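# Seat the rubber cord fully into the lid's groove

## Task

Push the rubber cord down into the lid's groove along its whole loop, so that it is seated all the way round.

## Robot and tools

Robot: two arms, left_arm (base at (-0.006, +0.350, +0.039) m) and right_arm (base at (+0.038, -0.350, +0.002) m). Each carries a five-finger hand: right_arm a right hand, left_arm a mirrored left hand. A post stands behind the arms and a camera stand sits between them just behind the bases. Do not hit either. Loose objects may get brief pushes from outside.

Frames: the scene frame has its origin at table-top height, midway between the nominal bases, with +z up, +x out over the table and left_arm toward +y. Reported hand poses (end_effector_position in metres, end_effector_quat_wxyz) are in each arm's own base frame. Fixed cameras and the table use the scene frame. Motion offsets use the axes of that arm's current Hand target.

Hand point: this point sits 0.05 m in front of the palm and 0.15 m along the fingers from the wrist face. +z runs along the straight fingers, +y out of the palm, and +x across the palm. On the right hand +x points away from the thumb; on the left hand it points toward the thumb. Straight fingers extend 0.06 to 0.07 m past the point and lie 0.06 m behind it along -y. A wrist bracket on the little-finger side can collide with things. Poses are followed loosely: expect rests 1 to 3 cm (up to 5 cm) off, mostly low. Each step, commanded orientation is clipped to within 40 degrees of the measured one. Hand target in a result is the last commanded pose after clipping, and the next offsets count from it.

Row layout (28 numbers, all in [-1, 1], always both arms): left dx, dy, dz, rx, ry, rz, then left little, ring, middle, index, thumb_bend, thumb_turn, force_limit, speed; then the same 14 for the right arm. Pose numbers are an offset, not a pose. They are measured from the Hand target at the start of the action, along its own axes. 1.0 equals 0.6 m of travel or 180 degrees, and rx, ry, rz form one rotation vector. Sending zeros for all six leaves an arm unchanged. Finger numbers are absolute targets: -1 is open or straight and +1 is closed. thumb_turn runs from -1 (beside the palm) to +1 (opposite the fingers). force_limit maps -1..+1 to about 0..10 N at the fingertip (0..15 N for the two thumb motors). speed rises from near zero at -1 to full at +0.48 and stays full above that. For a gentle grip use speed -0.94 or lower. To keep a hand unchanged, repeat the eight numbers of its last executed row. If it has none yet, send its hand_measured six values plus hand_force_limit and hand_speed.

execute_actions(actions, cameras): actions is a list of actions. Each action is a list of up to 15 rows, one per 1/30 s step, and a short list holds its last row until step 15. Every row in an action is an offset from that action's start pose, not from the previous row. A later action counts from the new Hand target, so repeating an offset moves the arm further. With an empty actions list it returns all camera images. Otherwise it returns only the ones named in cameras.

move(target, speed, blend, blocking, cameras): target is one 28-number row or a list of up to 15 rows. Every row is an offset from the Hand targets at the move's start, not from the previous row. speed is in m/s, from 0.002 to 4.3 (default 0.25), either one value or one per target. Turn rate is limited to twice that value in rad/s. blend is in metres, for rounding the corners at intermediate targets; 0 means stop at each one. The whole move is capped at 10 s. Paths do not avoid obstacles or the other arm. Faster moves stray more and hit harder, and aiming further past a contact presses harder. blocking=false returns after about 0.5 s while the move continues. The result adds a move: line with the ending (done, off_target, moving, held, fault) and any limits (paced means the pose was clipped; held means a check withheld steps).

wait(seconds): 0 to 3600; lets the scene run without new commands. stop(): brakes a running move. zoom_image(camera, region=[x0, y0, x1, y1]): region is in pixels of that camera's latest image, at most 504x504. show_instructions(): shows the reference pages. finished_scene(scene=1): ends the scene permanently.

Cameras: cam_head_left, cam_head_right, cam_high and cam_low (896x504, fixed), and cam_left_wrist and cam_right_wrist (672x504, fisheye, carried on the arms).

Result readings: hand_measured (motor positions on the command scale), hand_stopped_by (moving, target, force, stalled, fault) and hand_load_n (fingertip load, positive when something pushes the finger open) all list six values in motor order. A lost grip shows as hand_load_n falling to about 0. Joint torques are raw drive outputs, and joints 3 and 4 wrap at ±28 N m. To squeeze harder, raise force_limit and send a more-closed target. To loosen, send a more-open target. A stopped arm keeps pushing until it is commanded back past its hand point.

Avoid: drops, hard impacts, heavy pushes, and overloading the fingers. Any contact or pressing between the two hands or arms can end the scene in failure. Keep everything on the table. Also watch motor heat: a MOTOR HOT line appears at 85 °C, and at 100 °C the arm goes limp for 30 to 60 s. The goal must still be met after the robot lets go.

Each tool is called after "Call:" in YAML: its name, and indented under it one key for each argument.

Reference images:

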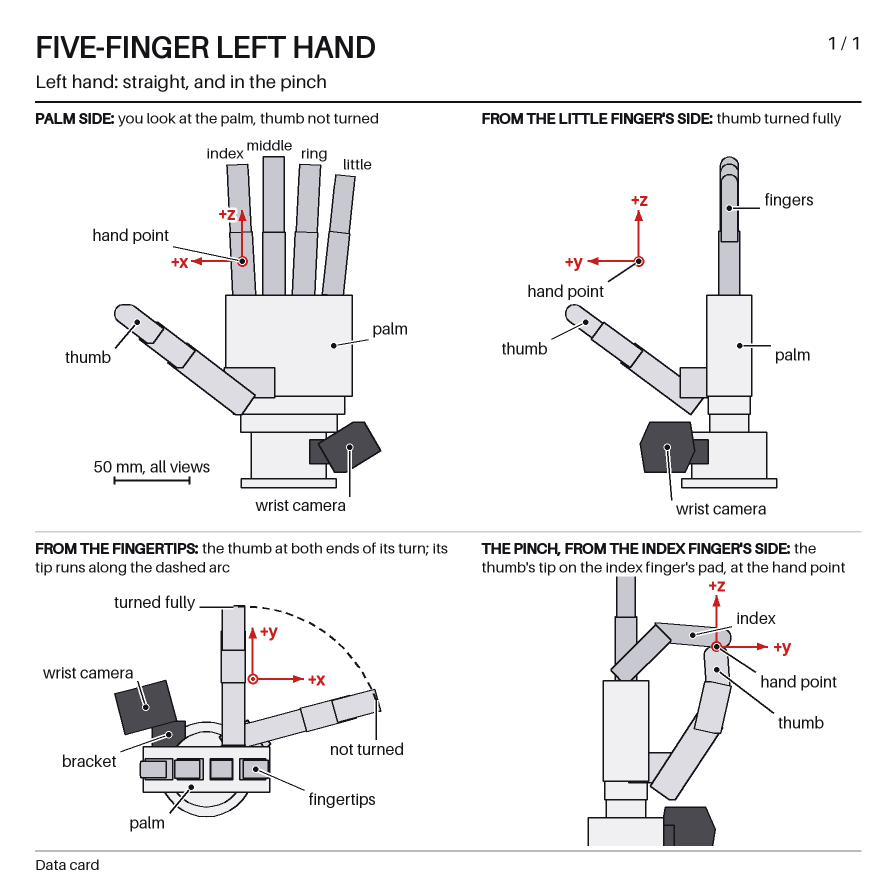

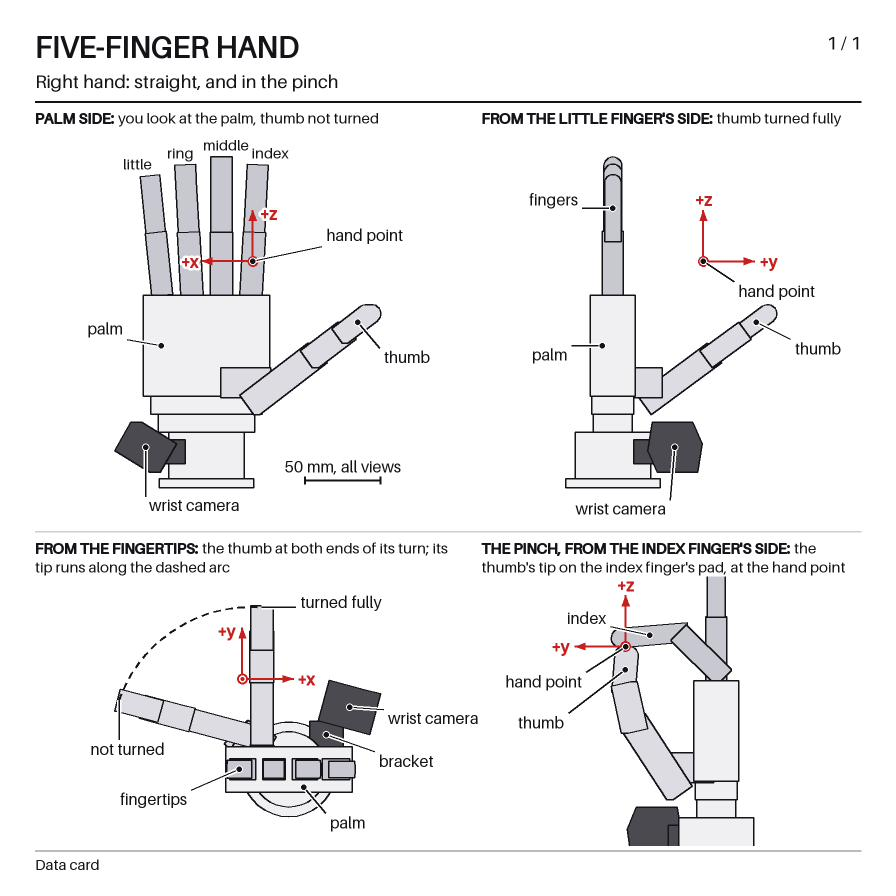

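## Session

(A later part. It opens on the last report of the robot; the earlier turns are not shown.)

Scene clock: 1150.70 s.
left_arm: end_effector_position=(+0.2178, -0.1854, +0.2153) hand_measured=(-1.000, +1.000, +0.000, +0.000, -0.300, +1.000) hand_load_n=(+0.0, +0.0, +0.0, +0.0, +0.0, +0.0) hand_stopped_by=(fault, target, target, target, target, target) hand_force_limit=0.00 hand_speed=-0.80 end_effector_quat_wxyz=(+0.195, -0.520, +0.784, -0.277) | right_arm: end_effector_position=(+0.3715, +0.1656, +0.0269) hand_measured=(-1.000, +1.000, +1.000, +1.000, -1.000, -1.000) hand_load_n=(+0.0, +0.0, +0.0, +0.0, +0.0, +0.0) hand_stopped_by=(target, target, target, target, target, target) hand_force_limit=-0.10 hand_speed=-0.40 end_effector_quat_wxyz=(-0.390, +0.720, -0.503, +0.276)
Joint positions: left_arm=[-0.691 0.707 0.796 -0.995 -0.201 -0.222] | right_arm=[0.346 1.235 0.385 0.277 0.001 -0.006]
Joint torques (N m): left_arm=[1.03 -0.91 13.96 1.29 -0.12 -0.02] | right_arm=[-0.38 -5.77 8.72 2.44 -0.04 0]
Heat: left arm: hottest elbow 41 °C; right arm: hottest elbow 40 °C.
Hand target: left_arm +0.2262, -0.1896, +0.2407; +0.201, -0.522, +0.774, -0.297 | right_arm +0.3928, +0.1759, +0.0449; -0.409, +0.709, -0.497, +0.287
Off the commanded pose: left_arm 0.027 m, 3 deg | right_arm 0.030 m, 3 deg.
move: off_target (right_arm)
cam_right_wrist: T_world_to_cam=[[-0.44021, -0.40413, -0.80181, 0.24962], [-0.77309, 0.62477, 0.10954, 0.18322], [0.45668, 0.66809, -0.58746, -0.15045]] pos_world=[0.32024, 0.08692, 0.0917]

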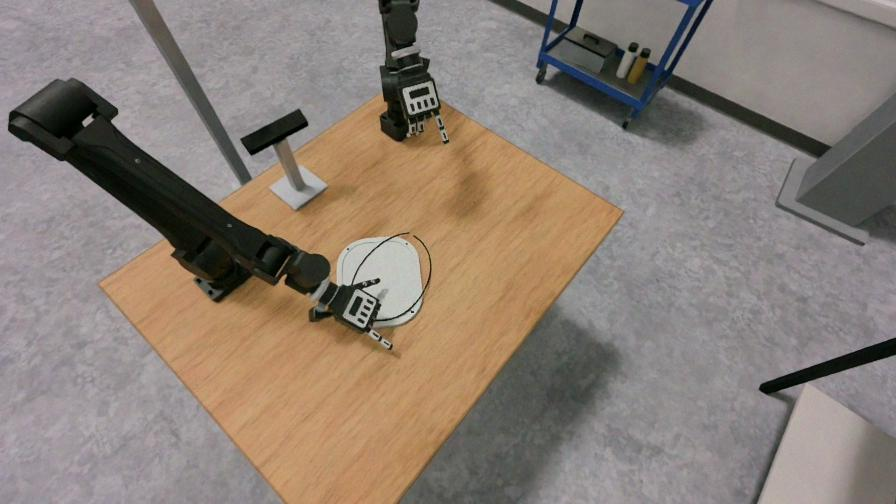

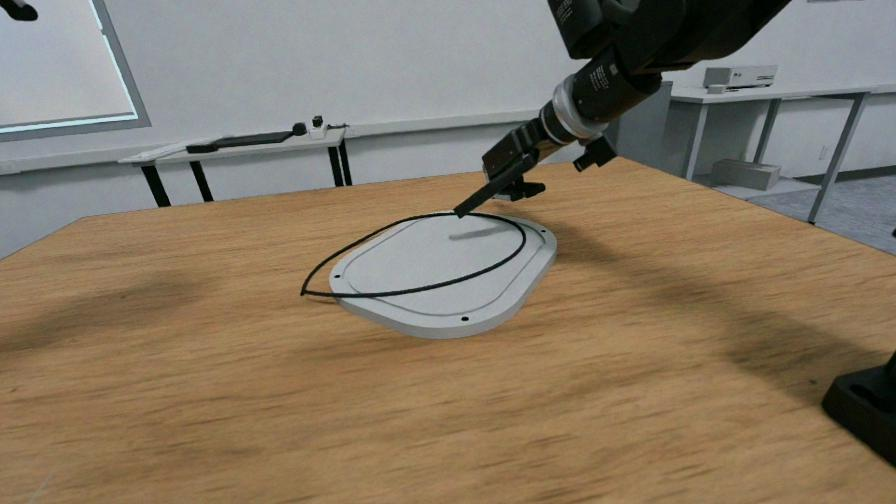

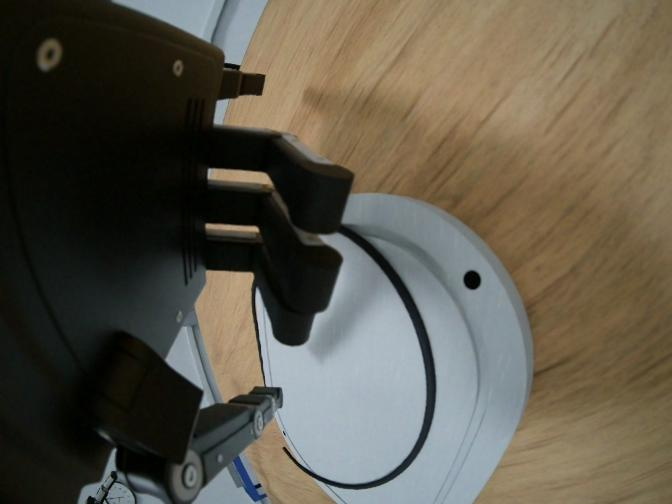

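Call:
move:
  target:
    - [0,0,0,0,0,0,-1,1,0,0,-0.3,1,0,-0.8, -0.075,-0.0397,-0.1817,-0.25,0,0,-1,1,1,1,-1,-1,-0.1,-0.4]
    - [0,0,0,0,0,0,-1,1,0,0,-0.3,1,0,-0.8, -0.1097,-0.0132,-0.1443,-0.25,0,0,-1,1,1,1,-1,-1,-0.1,-0.4]
    - [0,0,0,0,0,0,-1,1,0,0,-0.3,1,0,-0.8, -0.1097,0.0605,-0.1017,-0.25,0,0,-1,1,1,1,-1,-1,-0.1,-0.4]
  speed: [0.15,0.1, 0.06]
  cameras: ["cam_high","cam_low","cam_left_wrist","cam_right_wrist"]

Call:
zoom_image:
  camera: "cam_right_wrist"
  region: [200, 40, 350, 150]

Call:
zoom_image:
  camera: "cam_high"
  region: [350, 290, 420, 335]

Call:
zoom_image:
  camera: "cam_low"
  region: [460, 180, 530, 230]

Scene clock: 1216.77 s.
left_arm: end_effector_position=(+0.2178, -0.1854, +0.2153) hand_measured=(-1.000, +1.000, +0.000, +0.000, -0.300, +1.000) hand_load_n=(+0.0, +0.0, +0.0, +0.0, +0.0, +0.0) hand_stopped_by=(fault, target, target, target, target, target) hand_force_limit=0.00 hand_speed=-0.80 end_effector_quat_wxyz=(+0.195, -0.520, +0.784, -0.277) | right_arm: end_effector_position=(+0.3056, +0.2122, +0.0550) hand_measured=(-1.000, +1.000, +1.000, +1.000, -1.000, -1.000) hand_load_n=(-1.5, +0.0, +0.0, +0.0, +0.0, +0.0) hand_stopped_by=(target, target, target, target, target, target) hand_force_limit=-0.10 hand_speed=-0.40 end_effector_quat_wxyz=(-0.111, +0.811, -0.569, +0.079)
Joint positions: left_arm=[-0.691 0.707 0.796 -0.995 -0.201 -0.222] | right_arm=[0.525 1.382 0.875 -0.795 0.05 0.171]
Joint torques (N m): left_arm=[1.08 -1.03 13.98 1.29 -0.13 -0.06] | right_arm=[-0.62 -8.23 5.85 1.58 -0.22 -0.02]
Heat: left arm: hottest elbow 41 °C; right arm: hottest elbow 40 °C.
Hand target: left_arm +0.2262, -0.1896, +0.2407; +0.201, -0.522, +0.774, -0.297 | right_arm +0.3037, +0.2135, +0.0441; -0.107, +0.812, -0.569, +0.075
Off the commanded pose: left_arm 0.027 m, 3 deg | right_arm 0.011 m, 1 deg.
move: off_target (right_arm)
cam_left_wrist: T_world_to_cam=[[0.5662, -0.53547, 0.62665, -0.36374], [-0.78433, -0.58377, 0.20983, 0.02231], [0.25346, -0.61031, -0.75052, 0.10998]] pos_world=[0.19557, -0.11463, 0.30579]
cam_right_wrist: T_world_to_cam=[[-0.81177, -0.53438, -0.23553, 0.37203], [-0.58064, 0.69549, 0.42326, 0.00894], [-0.06237, 0.48035, -0.87486, 0.07931]] pos_world=[0.31214, 0.15449, 0.15322]

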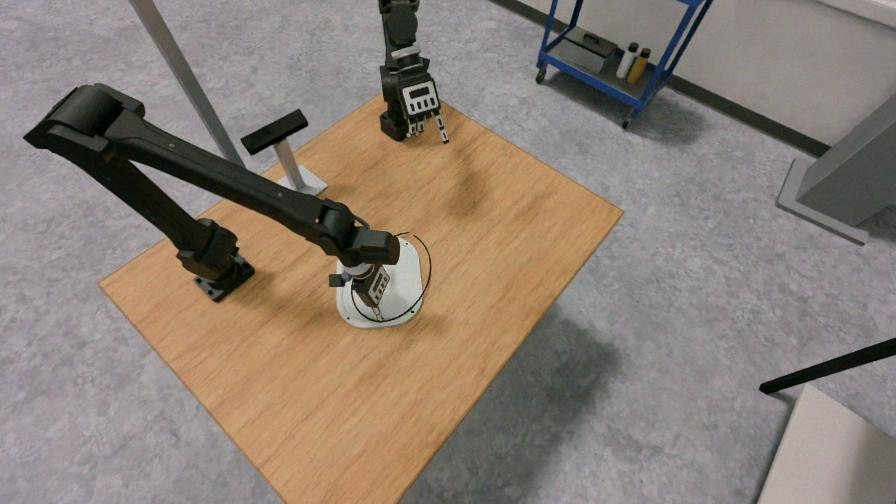

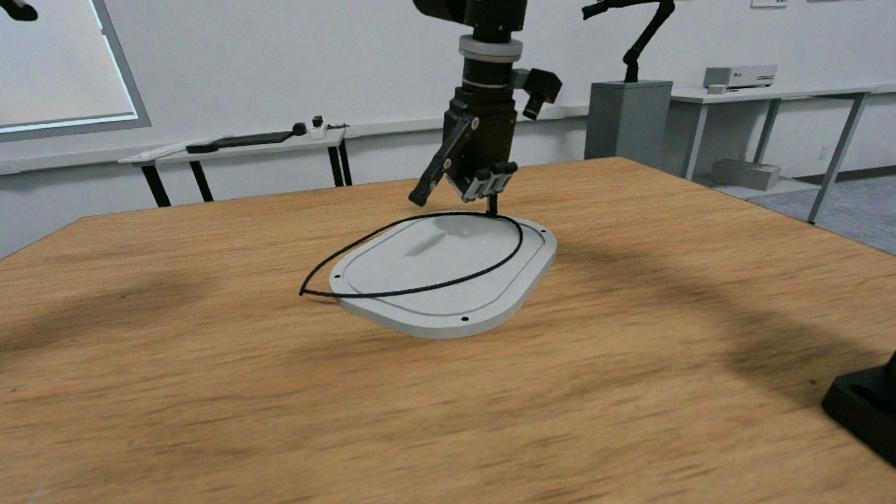

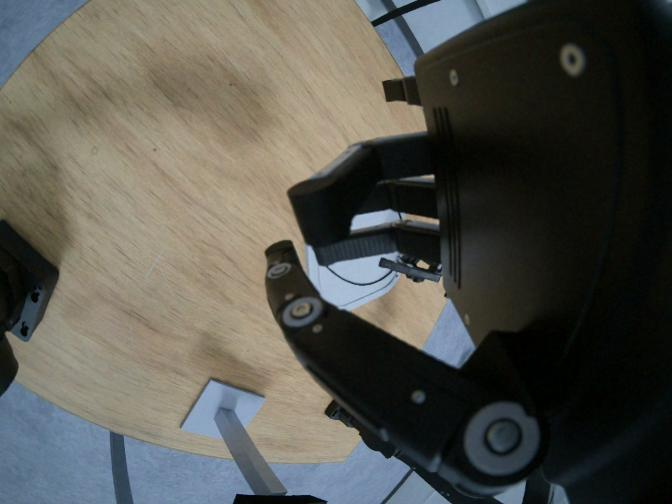

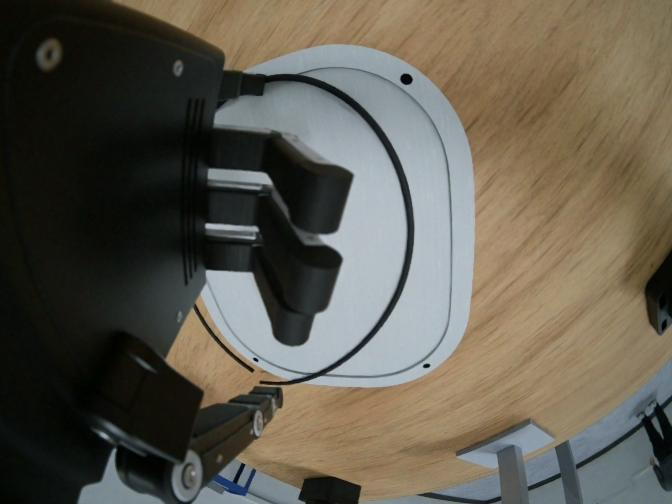

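Scaled by 3.360 from the camera's image (finer frame: 960x720).

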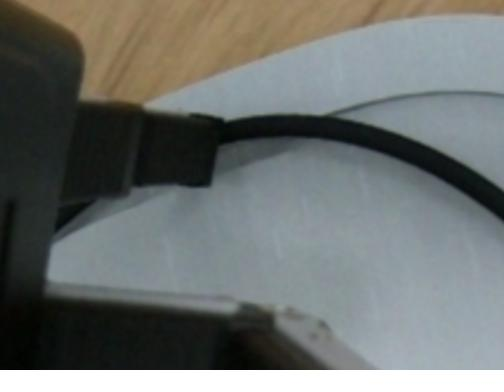

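Scaled by 7.200 from the camera's image (finer frame: 1280x720).

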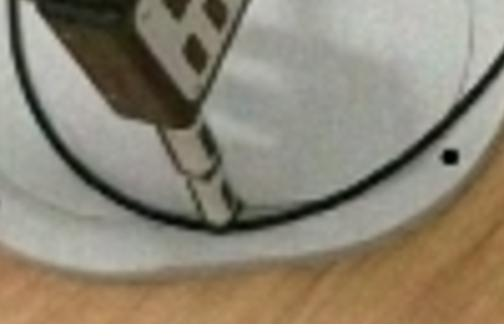

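Scaled by 7.200 from the camera's image (finer frame: 1280x720).

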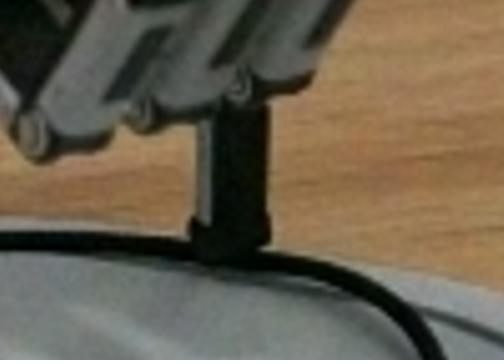

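Call:
move:
  target: [0,0,0,0,0,0,-1,1,0,0,-0.3,1,0,-0.8, -0.009,0.0042,-0.0011,0,0,0,-1,1,1,1,-1,-1,-0.1,-0.4]
  speed: 0.04
  cameras: ["cam_high","cam_low","cam_right_wrist"]

Call:
zoom_image:
  camera: "cam_right_wrist"
  region: [200, 40, 350, 150]

Call:
zoom_image:
  camera: "cam_high"
  region: [350, 290, 420, 335]

Call:
zoom_image:
  camera: "cam_low"
  region: [460, 180, 530, 230]

Scene clock: 1225.57 s.
left_arm: end_effector_position=(+0.2178, -0.1854, +0.2153) hand_measured=(-1.000, +1.000, +0.000, +0.000, -0.300, +1.000) hand_load_n=(+0.0, +0.0, +0.0, +0.0, +0.0, +0.0) hand_stopped_by=(fault, target, target, target, target, target) hand_force_limit=0.00 hand_speed=-0.80 end_effector_quat_wxyz=(+0.195, -0.520, +0.784, -0.277) | right_arm: end_effector_position=(+0.3035, +0.2146, +0.0543) hand_measured=(-1.000, +1.000, +1.000, +1.000, -1.000, -1.000) hand_load_n=(-1.5, +0.0, +0.0, +0.0, +0.0, -0.5) hand_stopped_by=(target, target, target, target, target, target) hand_force_limit=-0.10 hand_speed=-0.40 end_effector_quat_wxyz=(-0.109, +0.810, -0.571, +0.080)
Joint positions: left_arm=[-0.691 0.707 0.796 -0.995 -0.201 -0.222] | right_arm=[0.535 1.382 0.873 -0.795 0.056 0.184]
Joint torques (N m): left_arm=[1.2 -1.26 13.91 1.44 -0.19 0.04] | right_arm=[-0.15 -8.59 5.67 1.55 -0.29 -0.02]
Heat: left arm: hottest elbow 41 °C; right arm: hottest elbow 40 °C.
Hand target: left_arm +0.2262, -0.1896, +0.2407; +0.201, -0.522, +0.774, -0.297 | right_arm +0.2993, +0.2176, +0.0439; -0.107, +0.812, -0.569, +0.075
Off the commanded pose: left_arm 0.027 m, 3 deg | right_arm 0.011 m, 1 deg.
move: off_target (right_arm)
cam_right_wrist: T_world_to_cam=[[-0.81437, -0.53097, -0.23426, 0.3714], [-0.57723, 0.69928, 0.42168, 0.00458], [-0.06009, 0.47862, -0.87596, 0.07712]] pos_world=[0.30974, 0.15709, 0.15262]

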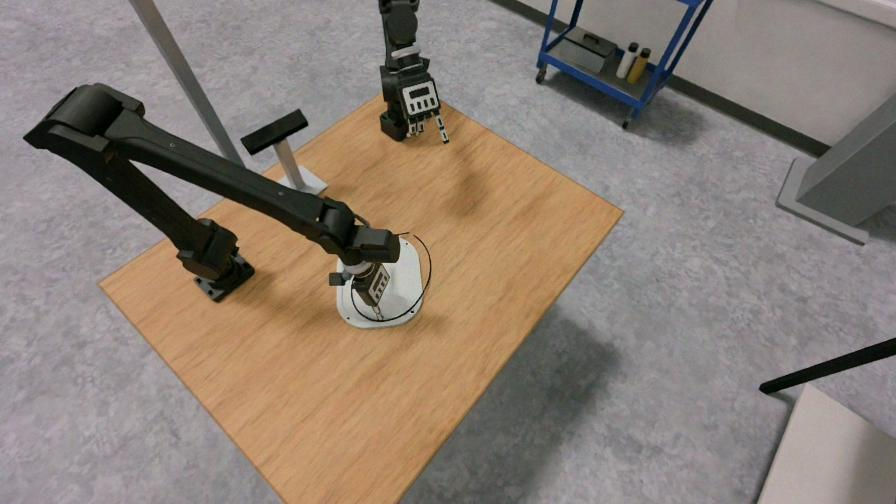

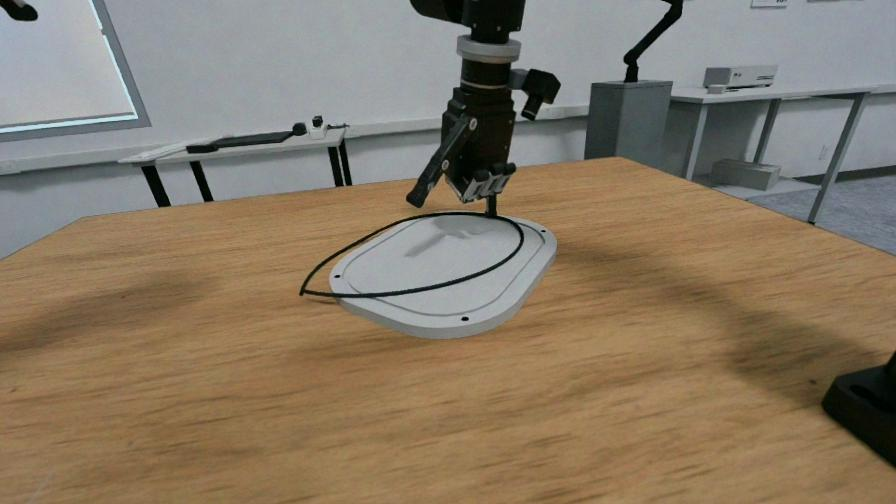

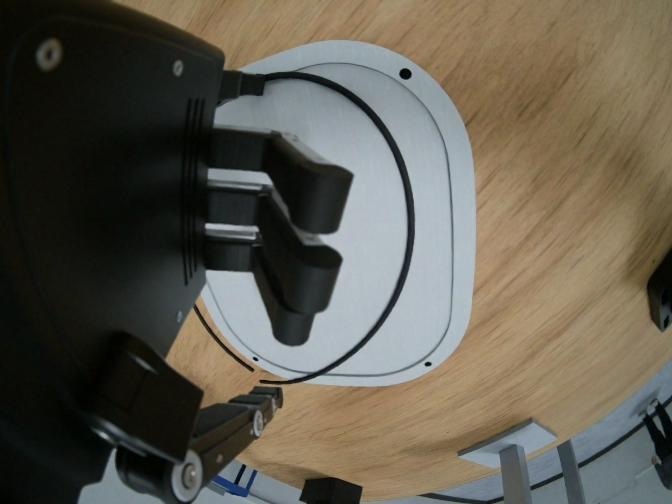

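Scaled by 3.360 from the camera's image (finer frame: 960x720).

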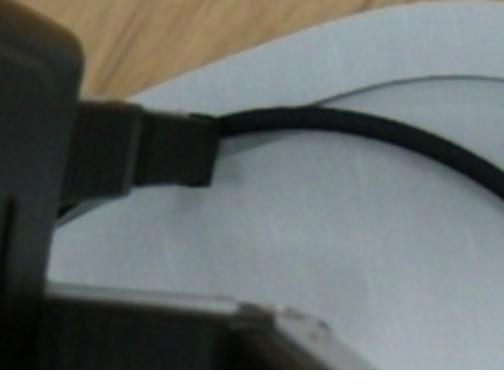

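Scaled by 7.200 from the camera's image (finer frame: 1280x720).

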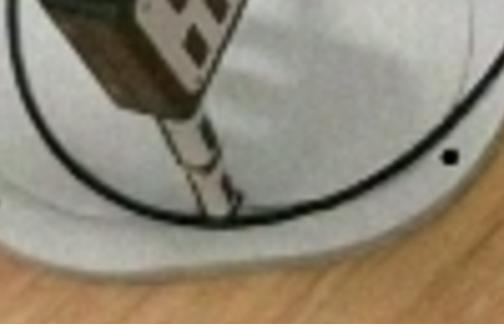

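Scaled by 7.200 from the camera's image (finer frame: 1280x720).

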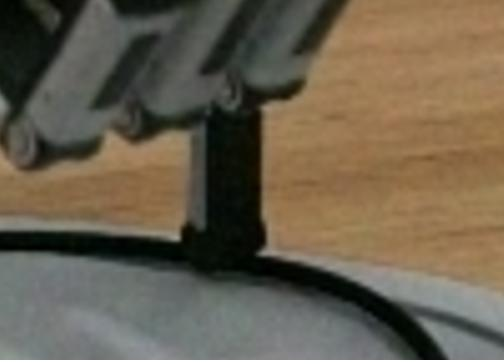

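Call:
move:
  target: [0,0,0,0,0,0,-1,1,0,0,-0.3,1,0,-0.8, -0.0058,0.0027,-0.0007,0,0,0,-1,1,1,1,-1,-1,-0.1,-0.4]
  speed: 0.04
  cameras: ["cam_high","cam_low","cam_right_wrist"]

Call:
zoom_image:
  camera: "cam_right_wrist"
  region: [200, 40, 350, 150]

Call:
zoom_image:
  camera: "cam_high"
  region: [350, 290, 420, 335]

Scene clock: 1244.53 s.
left_arm: end_effector_position=(+0.2178, -0.1854, +0.2153) hand_measured=(-1.000, +1.000, +0.000, +0.000, -0.300, +1.000) hand_load_n=(+0.0, +0.0, +0.0, +0.0, +0.0, +0.0) hand_stopped_by=(fault, target, target, target, target, target) hand_force_limit=0.00 hand_speed=-0.80 end_effector_quat_wxyz=(+0.195, -0.520, +0.784, -0.277) | right_arm: end_effector_position=(+0.3002, +0.2187, +0.0521) hand_measured=(-1.000, +1.000, +1.000, +1.000, -1.000, -1.000) hand_load_n=(-0.5, +0.5, +0.0, +0.0, +0.0, +0.0) hand_stopped_by=(target, target, target, target, target, target) hand_force_limit=-0.10 hand_speed=-0.40 end_effector_quat_wxyz=(-0.110, +0.811, -0.569, +0.080)
Joint positions: left_arm=[-0.691 0.707 0.796 -0.995 -0.201 -0.222] | right_arm=[0.548 1.383 0.867 -0.788 0.057 0.193]
Joint torques (N m): left_arm=[1.49 -0.97 13.67 1.32 -0.15 -0.01] | right_arm=[-0.32 -8.76 5.89 1.24 -0.23 0]
Heat: left arm: hottest elbow 41 °C; right arm: hottest elbow 39 °C.
Hand target: left_arm +0.2262, -0.1896, +0.2407; +0.201, -0.522, +0.774, -0.297 | right_arm +0.2966, +0.2205, +0.0440; -0.107, +0.812, -0.569, +0.075
Off the commanded pose: left_arm 0.027 m, 3 deg | right_arm 0.009 m, 1 deg.
move: done
cam_right_wrist: T_world_to_cam=[[-0.81202, -0.53401, -0.23548, 0.37036], [-0.58035, 0.69611, 0.42264, 0.00236], [-0.06178, 0.47985, -0.87517, 0.07325]] pos_world=[0.30664, 0.16099, 0.15032]

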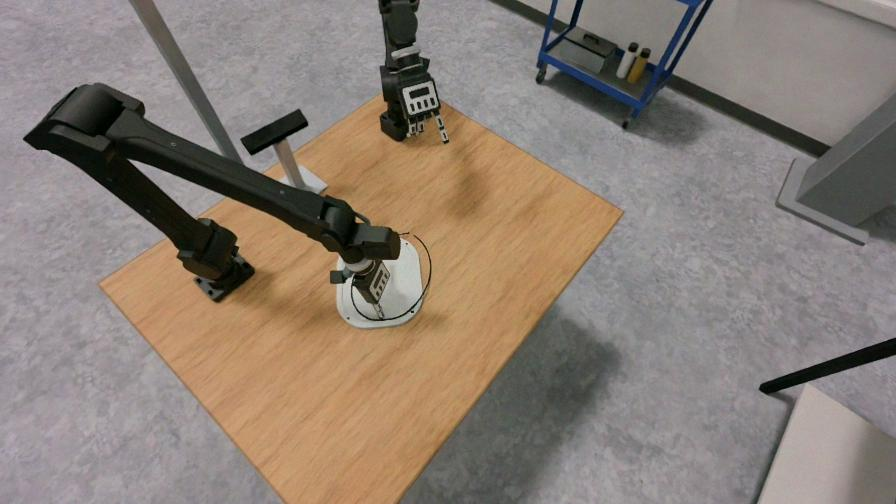

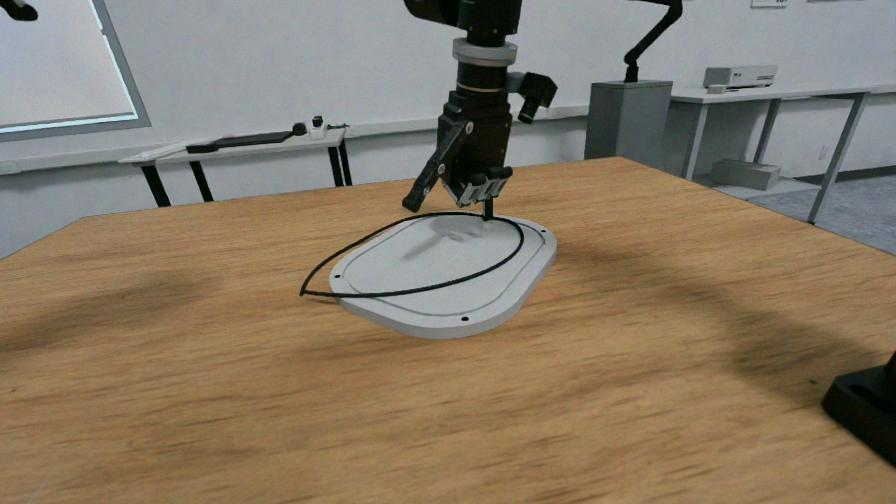

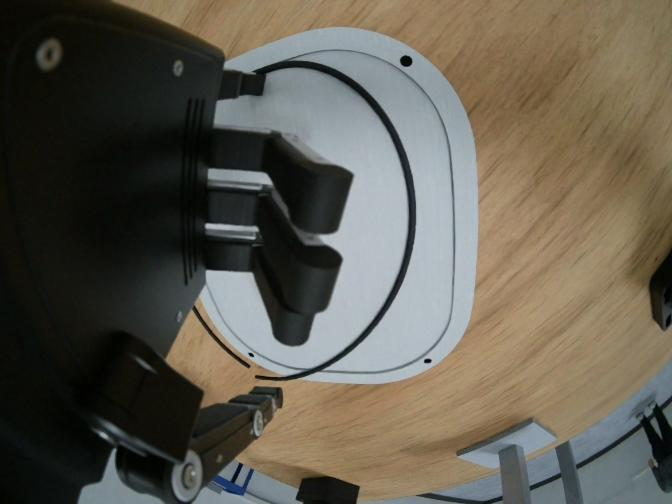

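Scaled by 3.360 from the camera's image (finer frame: 960x720).

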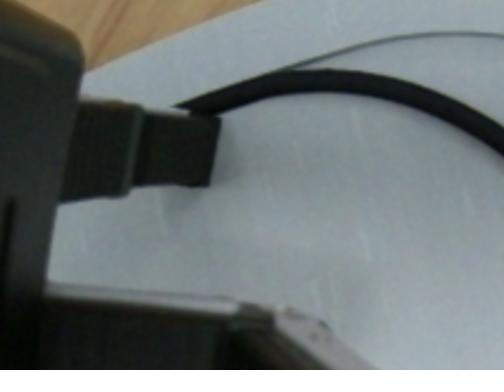

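Scaled by 7.200 from the camera's image (finer frame: 1280x720).

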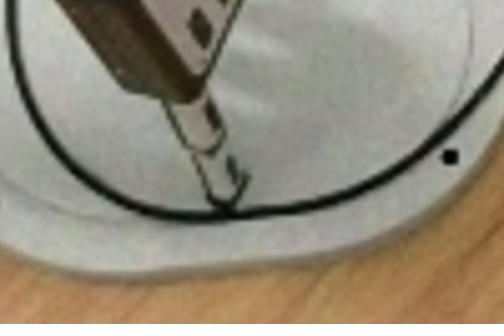

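Call:
move:
  target:
    - [0,0,0,0,0,0,-1,1,0,0,-0.3,1,0,-0.8, 0,-0.0285,-0.1063,0,0,0,-1,1,1,1,-1,-1,-0.1,-0.4]
    - [0,0,0,0,0,0,-1,1,0,0,-0.3,1,0,-0.8, 0.0498,-0.0169,-0.1094,0,0,0,-1,1,1,1,-1,-1,-0.1,-0.4]
    - [0,0,0,0,0,0,-1,1,0,0,-0.3,1,0,-0.8, 0.0147,-0.0282,-0.0718,0,0,0,-1,1,1,1,-1,-1,-0.1,-0.4]
    - [0,0,0,0,0,0,-1,1,0,0,-0.3,1,0,-0.8, 0.0147,-0.0097,-0.0026,0,0,0,-1,1,1,1,-1,-1,-0.1,-0.4]
  speed: [0.15,0.15,0.1, 0.06]
  cameras: ["cam_high","cam_low","cam_right_wrist"]

Call:
zoom_image:
  camera: "cam_right_wrist"
  region: [200, 40, 350, 150]

Call:
zoom_image:
  camera: "cam_high"
  region: [350, 290, 420, 335]

Call:
zoom_image:
  camera: "cam_low"
  region: [460, 180, 530, 230]

Scene clock: 1263.17 s.
left_arm: end_effector_position=(+0.2178, -0.1854, +0.2153) hand_measured=(-1.000, +1.000, +0.000, +0.000, -0.300, +1.000) hand_load_n=(+0.0, +0.0, +0.0, +0.0, +0.0, +0.0) hand_stopped_by=(fault, target, target, target, target, target) hand_force_limit=0.00 hand_speed=-0.80 end_effector_quat_wxyz=(+0.195, -0.520, +0.784, -0.277) | right_arm: end_effector_position=(+0.3053, +0.2130, +0.0532) hand_measured=(-1.000, +1.000, +1.000, +1.000, -1.000, -1.000) hand_load_n=(+0.0, +0.0, +0.0, +0.0, +0.0, +0.0) hand_stopped_by=(target, target, target, target, target, target) hand_force_limit=-0.10 hand_speed=-0.40 end_effector_quat_wxyz=(-0.110, +0.813, -0.567, +0.076)
Joint positions: left_arm=[-0.691 0.707 0.796 -0.995 -0.201 -0.222] | right_arm=[0.525 1.389 0.876 -0.794 0.045 0.167]
Joint torques (N m): left_arm=[1.49 -1.38 14.01 1.32 -0.12 -0.03] | right_arm=[-0.62 -9.11 6.24 1.17 -0.04 0]
Heat: left arm: hottest elbow 41 °C; right arm: hottest elbow 38 °C.
Hand target: left_arm +0.2262, -0.1896, +0.2407; +0.201, -0.522, +0.774, -0.297 | right_arm +0.3045, +0.2139, +0.0471; -0.107, +0.812, -0.569, +0.075
Off the commanded pose: left_arm 0.027 m, 3 deg | right_arm 0.006 m, 0 deg.
move: done
cam_right_wrist: T_world_to_cam=[[-0.81063, -0.53785, -0.23154, 0.37193], [-0.58139, 0.69214, 0.4277, 0.00963], [-0.06978, 0.48132, -0.87377, 0.07935]] pos_world=[0.31264, 0.15519, 0.15133]

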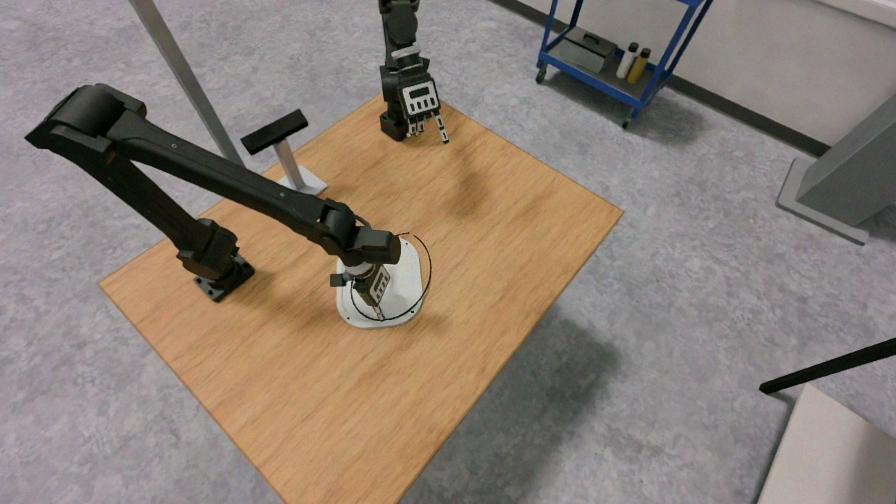

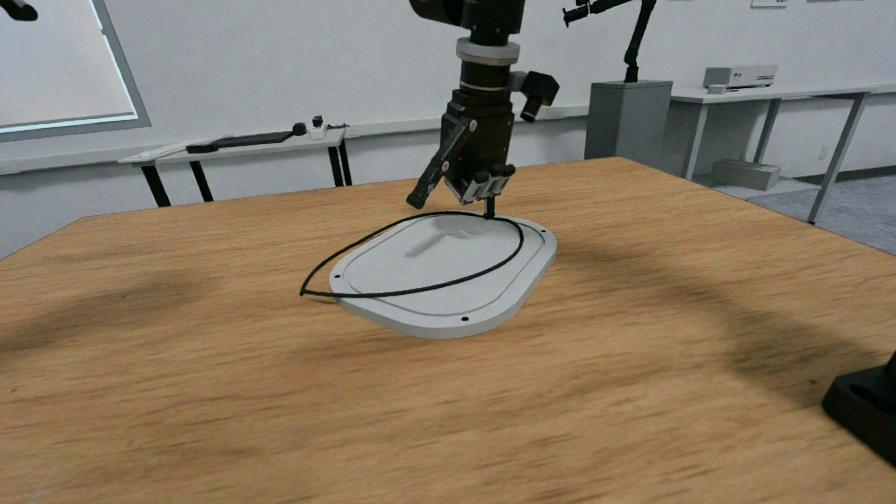

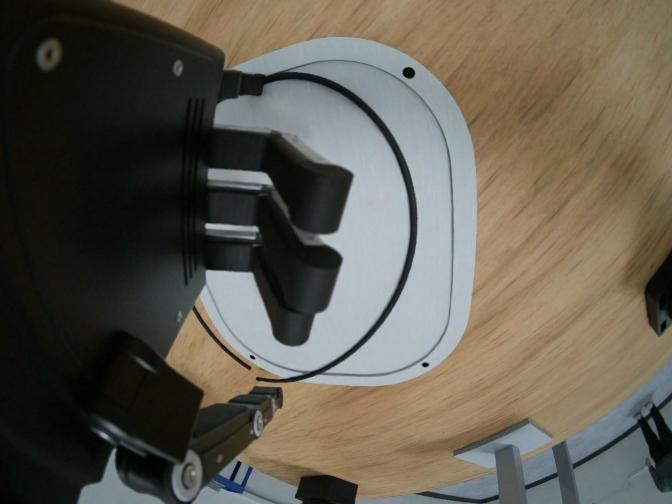

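Scaled by 3.360 from the camera's image (finer frame: 960x720).

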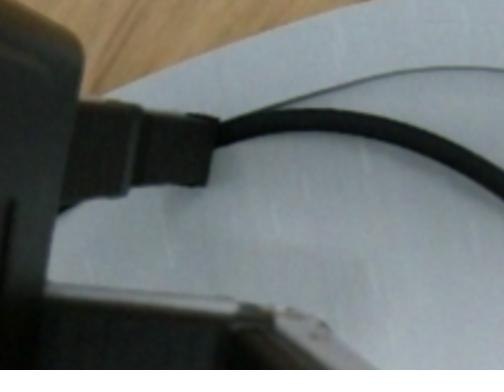

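Scaled by 7.200 from the camera's image (finer frame: 1280x720).

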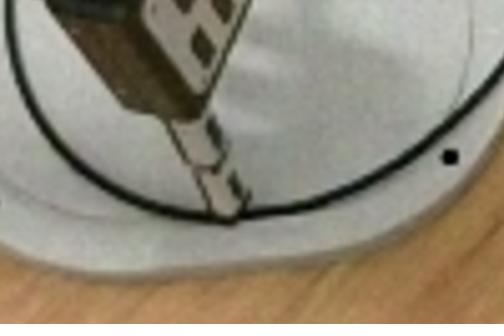

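Scaled by 7.200 from the camera's image (finer frame: 1280x720).

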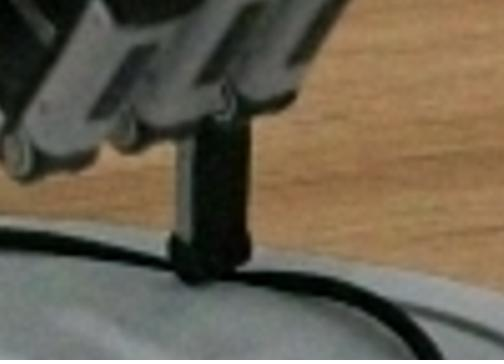

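Call:
move:
  target: [0.0888,0.0250,0.3378,0.1611,0.3265,0.1996,-1,1,-0.1,-0.1,-0.3,1,0,-0.8, 0,0,0,0,0,0,-1,1,1,1,-1,-1,-0.1,-0.4]
  speed: 0.15
  cameras: ["cam_high","cam_low","cam_left_wrist"]

Call:
zoom_image:
  camera: "cam_high"
  region: [330, 215, 450, 335]

Scene clock: 1292.73 s.
left_arm: end_effector_position=(+0.2977, -0.2808, +0.0667) hand_measured=(-1.000, +1.000, -0.100, -0.100, -0.300, +1.000) hand_load_n=(+0.0, +0.0, +0.0, +0.0, +0.0, +0.0) hand_stopped_by=(fault, target, target, target, target, target) hand_force_limit=0.00 hand_speed=-0.80 end_effector_quat_wxyz=(-0.024, -0.016, +0.798, -0.601) | right_arm: end_effector_position=(+0.3054, +0.2131, +0.0532) hand_measured=(-1.000, +1.000, +1.000, +1.000, -1.000, -1.000) hand_load_n=(+0.0, +0.0, +0.5, +0.0, +0.0, +0.0) hand_stopped_by=(target, target, target, target, target, target) hand_force_limit=-0.10 hand_speed=-0.40 end_effector_quat_wxyz=(-0.110, +0.813, -0.567, +0.076)
Joint positions: left_arm=[-0.318 1.46 0.612 0.075 1.165 0.672] | right_arm=[0.525 1.389 0.876 -0.794 0.045 0.167]
Joint torques (N m): left_arm=[1.79 -7.71 10.58 1.88 0.46 0.17] | right_arm=[-0.56 -9.05 6.23 1.17 -0.04 0]
Heat: left arm: hottest elbow 41 °C; right arm: hottest elbow 39 °C.
Hand target: left_arm +0.3217, -0.2853, +0.0798; +0.000, -0.001, +0.793, -0.609 | right_arm +0.3046, +0.2139, +0.0471; -0.107, +0.812, -0.569, +0.075
Off the commanded pose: left_arm 0.028 m, 3 deg | right_arm 0.006 m, 0 deg.
move: off_target (left_arm)
cam_left_wrist: T_world_to_cam=[[-0.2144, -0.24291, 0.94606, -0.07376], [-0.83818, 0.54306, -0.05051, 0.41029], [-0.5015, -0.80379, -0.32003, 0.0616]] pos_world=[0.35898, -0.19121, 0.11022]

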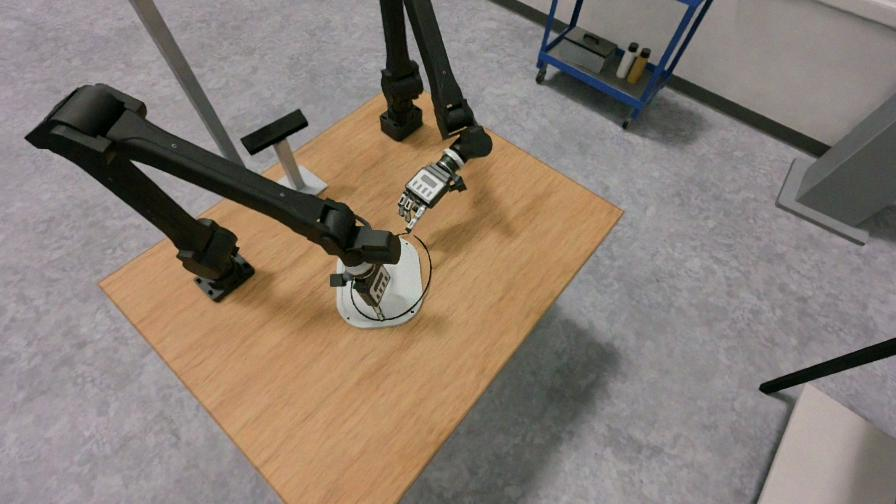

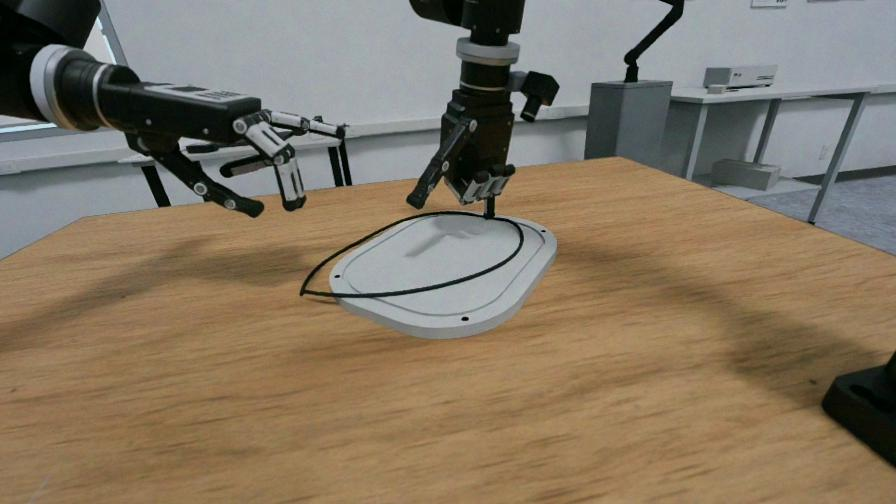

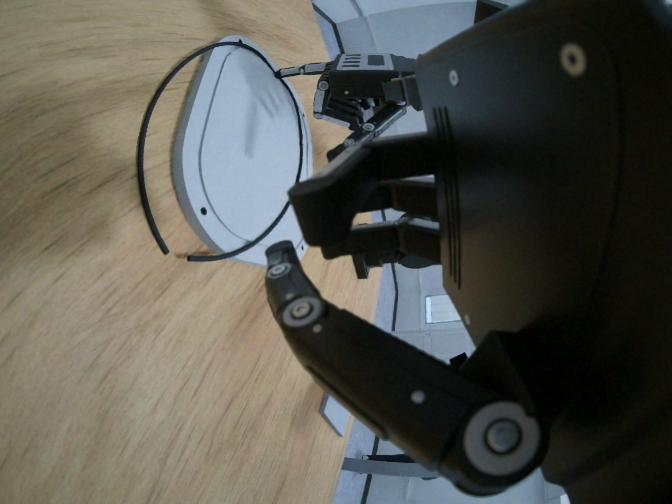

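Scaled by 4.200 from the camera's image (finer frame: 1280x720).

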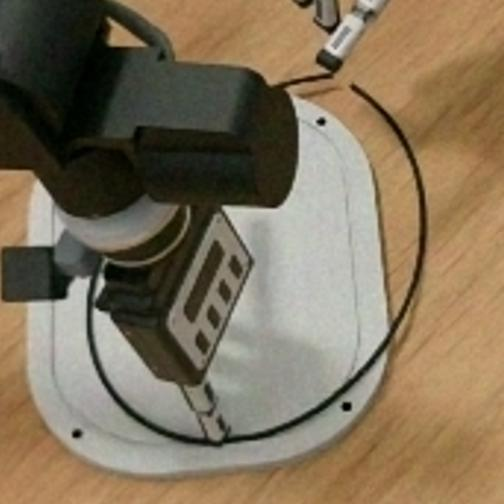

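Call:
move:
  target: [-0.0005,0.1112,0.0358,0,0,0,-1,1,-0.1,-0.1,-0.3,1,0,-0.8, 0,0,0,0,0,0,-1,1,1,1,-1,-1,-0.1,-0.4]
  speed: 0.12
  cameras: ["cam_left_wrist"]

Scene clock: 1311.13 s.
left_arm: end_effector_position=(+0.3193, -0.2876, +0.0089) hand_measured=(-1.000, +1.000, -0.100, -0.100, -0.300, +1.000) hand_load_n=(+0.0, +0.0, +0.0, +0.0, +0.0, +0.0) hand_stopped_by=(fault, target, target, target, target, target) hand_force_limit=0.00 hand_speed=-0.80 end_effector_quat_wxyz=(-0.003, -0.001, +0.795, -0.607) | right_arm: end_effector_position=(+0.3054, +0.2131, +0.0532) hand_measured=(-1.000, +1.000, +1.000, +1.000, -1.000, -1.000) hand_load_n=(+0.0, +0.0, +0.0, +0.0, +0.0, +0.0) hand_stopped_by=(target, target, target, target, target, target) hand_force_limit=-0.10 hand_speed=-0.40 end_effector_quat_wxyz=(-0.110, +0.813, -0.567, +0.076)
Joint positions: left_arm=[-0.318 1.673 0.612 0.338 1.162 0.674] | right_arm=[0.525 1.389 0.876 -0.794 0.045 0.167]
Joint torques (N m): left_arm=[0.85 -9.52 5.59 2.26 0.27 -0.05] | right_arm=[-0.56 -9.05 6.23 1.16 -0.04 0]
Heat: left arm: hottest elbow 38 °C; right arm: hottest elbow 39 °C.
Hand target: left_arm +0.3221, -0.2887, +0.0099; +0.000, +0.000, +0.793, -0.609 | right_arm +0.3046, +0.2139, +0.0471; -0.107, +0.812, -0.569, +0.075
Off the commanded pose: left_arm 0.003 m, 0 deg | right_arm 0.006 m, 0 deg.
move: done
cam_left_wrist: T_world_to_cam=[[-0.26112, -0.23025, 0.93744, 0.00262], [-0.83516, 0.54088, -0.09978, 0.42805], [-0.48407, -0.80897, -0.33353, 0.04157]] pos_world=[0.3783, -0.19729, 0.05412]

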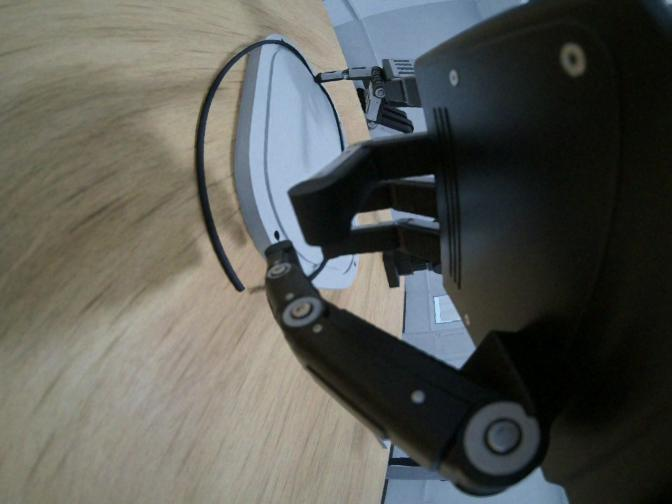

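Call:
move:
  target: [-0.004,0.0628,0.0168,0,0,0,-1,1,-0.1,-0.1,-0.3,1,0,-0.8, 0,0,0,0,0,0,-1,1,1,1,-1,-1,-0.1,-0.4]
  speed: 0.06
  cameras: ["cam_left_wrist","cam_low"]

Call:
zoom_image:
  camera: "cam_low"
  region: [200, 160, 400, 320]

Scene clock: 1320.87 s.
left_arm: end_effector_position=(+0.3224, -0.2899, -0.0189) hand_measured=(-1.000, +1.000, -0.100, -0.100, -0.300, +1.000) hand_load_n=(-0.5, +0.0, -2.0, +0.0, +0.0, +0.5) hand_stopped_by=(fault, target, target, target, target, target) hand_force_limit=0.00 hand_speed=-0.80 end_effector_quat_wxyz=(-0.002, +0.004, +0.790, -0.613) | right_arm: end_effector_position=(+0.3054, +0.2131, +0.0532) hand_measured=(-1.000, +1.000, +1.000, +1.000, -1.000, -1.000) hand_load_n=(+0.0, +0.0, +0.0, +0.0, +0.0, +0.0) hand_stopped_by=(target, target, target, target, target, target) hand_force_limit=-0.10 hand_speed=-0.40 end_effector_quat_wxyz=(-0.110, +0.813, -0.567, +0.076)
Joint positions: left_arm=[-0.318 1.779 0.612 0.466 1.175 0.665] | right_arm=[0.525 1.389 0.876 -0.794 0.045 0.167]
Joint torques (N m): left_arm=[0.62 -8.29 4.77 2.1 -0.15 0.12] | right_arm=[-0.56 -9.05 6.23 1.16 -0.04 0]
Heat: left arm: hottest elbow 37 °C; right arm: hottest elbow 39 °C.
Hand target: left_arm +0.3244, -0.2888, -0.0290; +0.000, +0.000, +0.793, -0.609 | right_arm +0.3046, +0.2139, +0.0471; -0.107, +0.812, -0.569, +0.075
Off the commanded pose: left_arm 0.010 m, 1 deg | right_arm 0.006 m, 0 deg.
move: done
cam_left_wrist: T_world_to_cam=[[-0.2716, -0.21499, 0.93809, 0.03673], [-0.83059, 0.54474, -0.11564, 0.42836], [-0.48615, -0.81058, -0.32652, 0.0323]] pos_world=[0.38148, -0.19927, 0.02562]
Images, in order (width x height): cam_low 896x504, cam_left_wrist 672x504.

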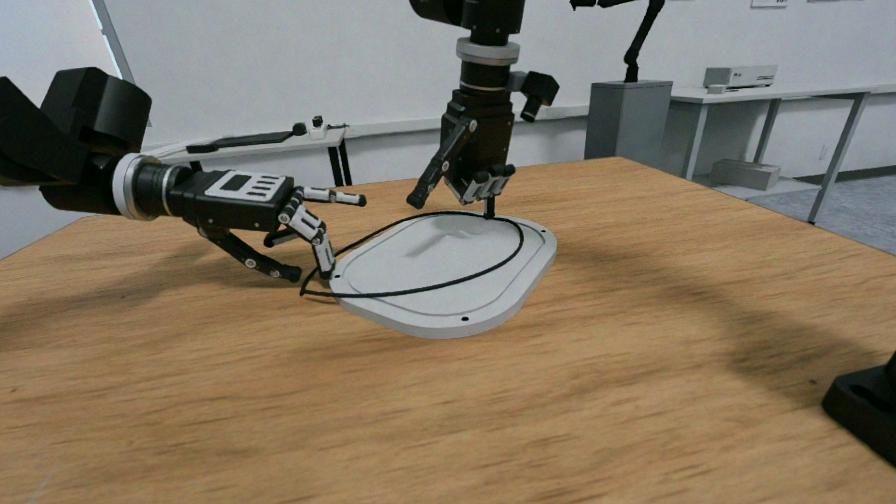

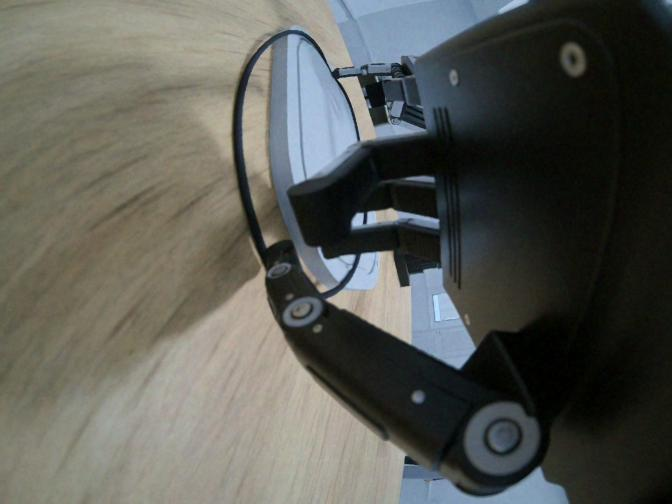

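Scaled by 2.520 from the camera's image (finer frame: 1280x720).

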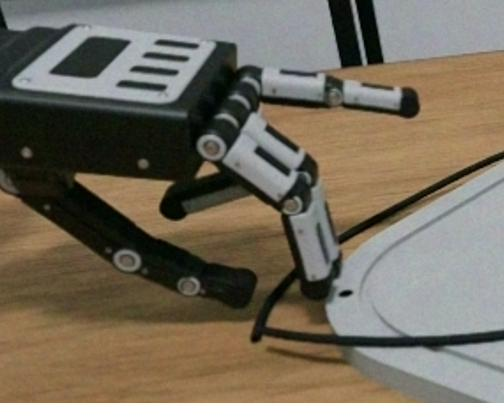

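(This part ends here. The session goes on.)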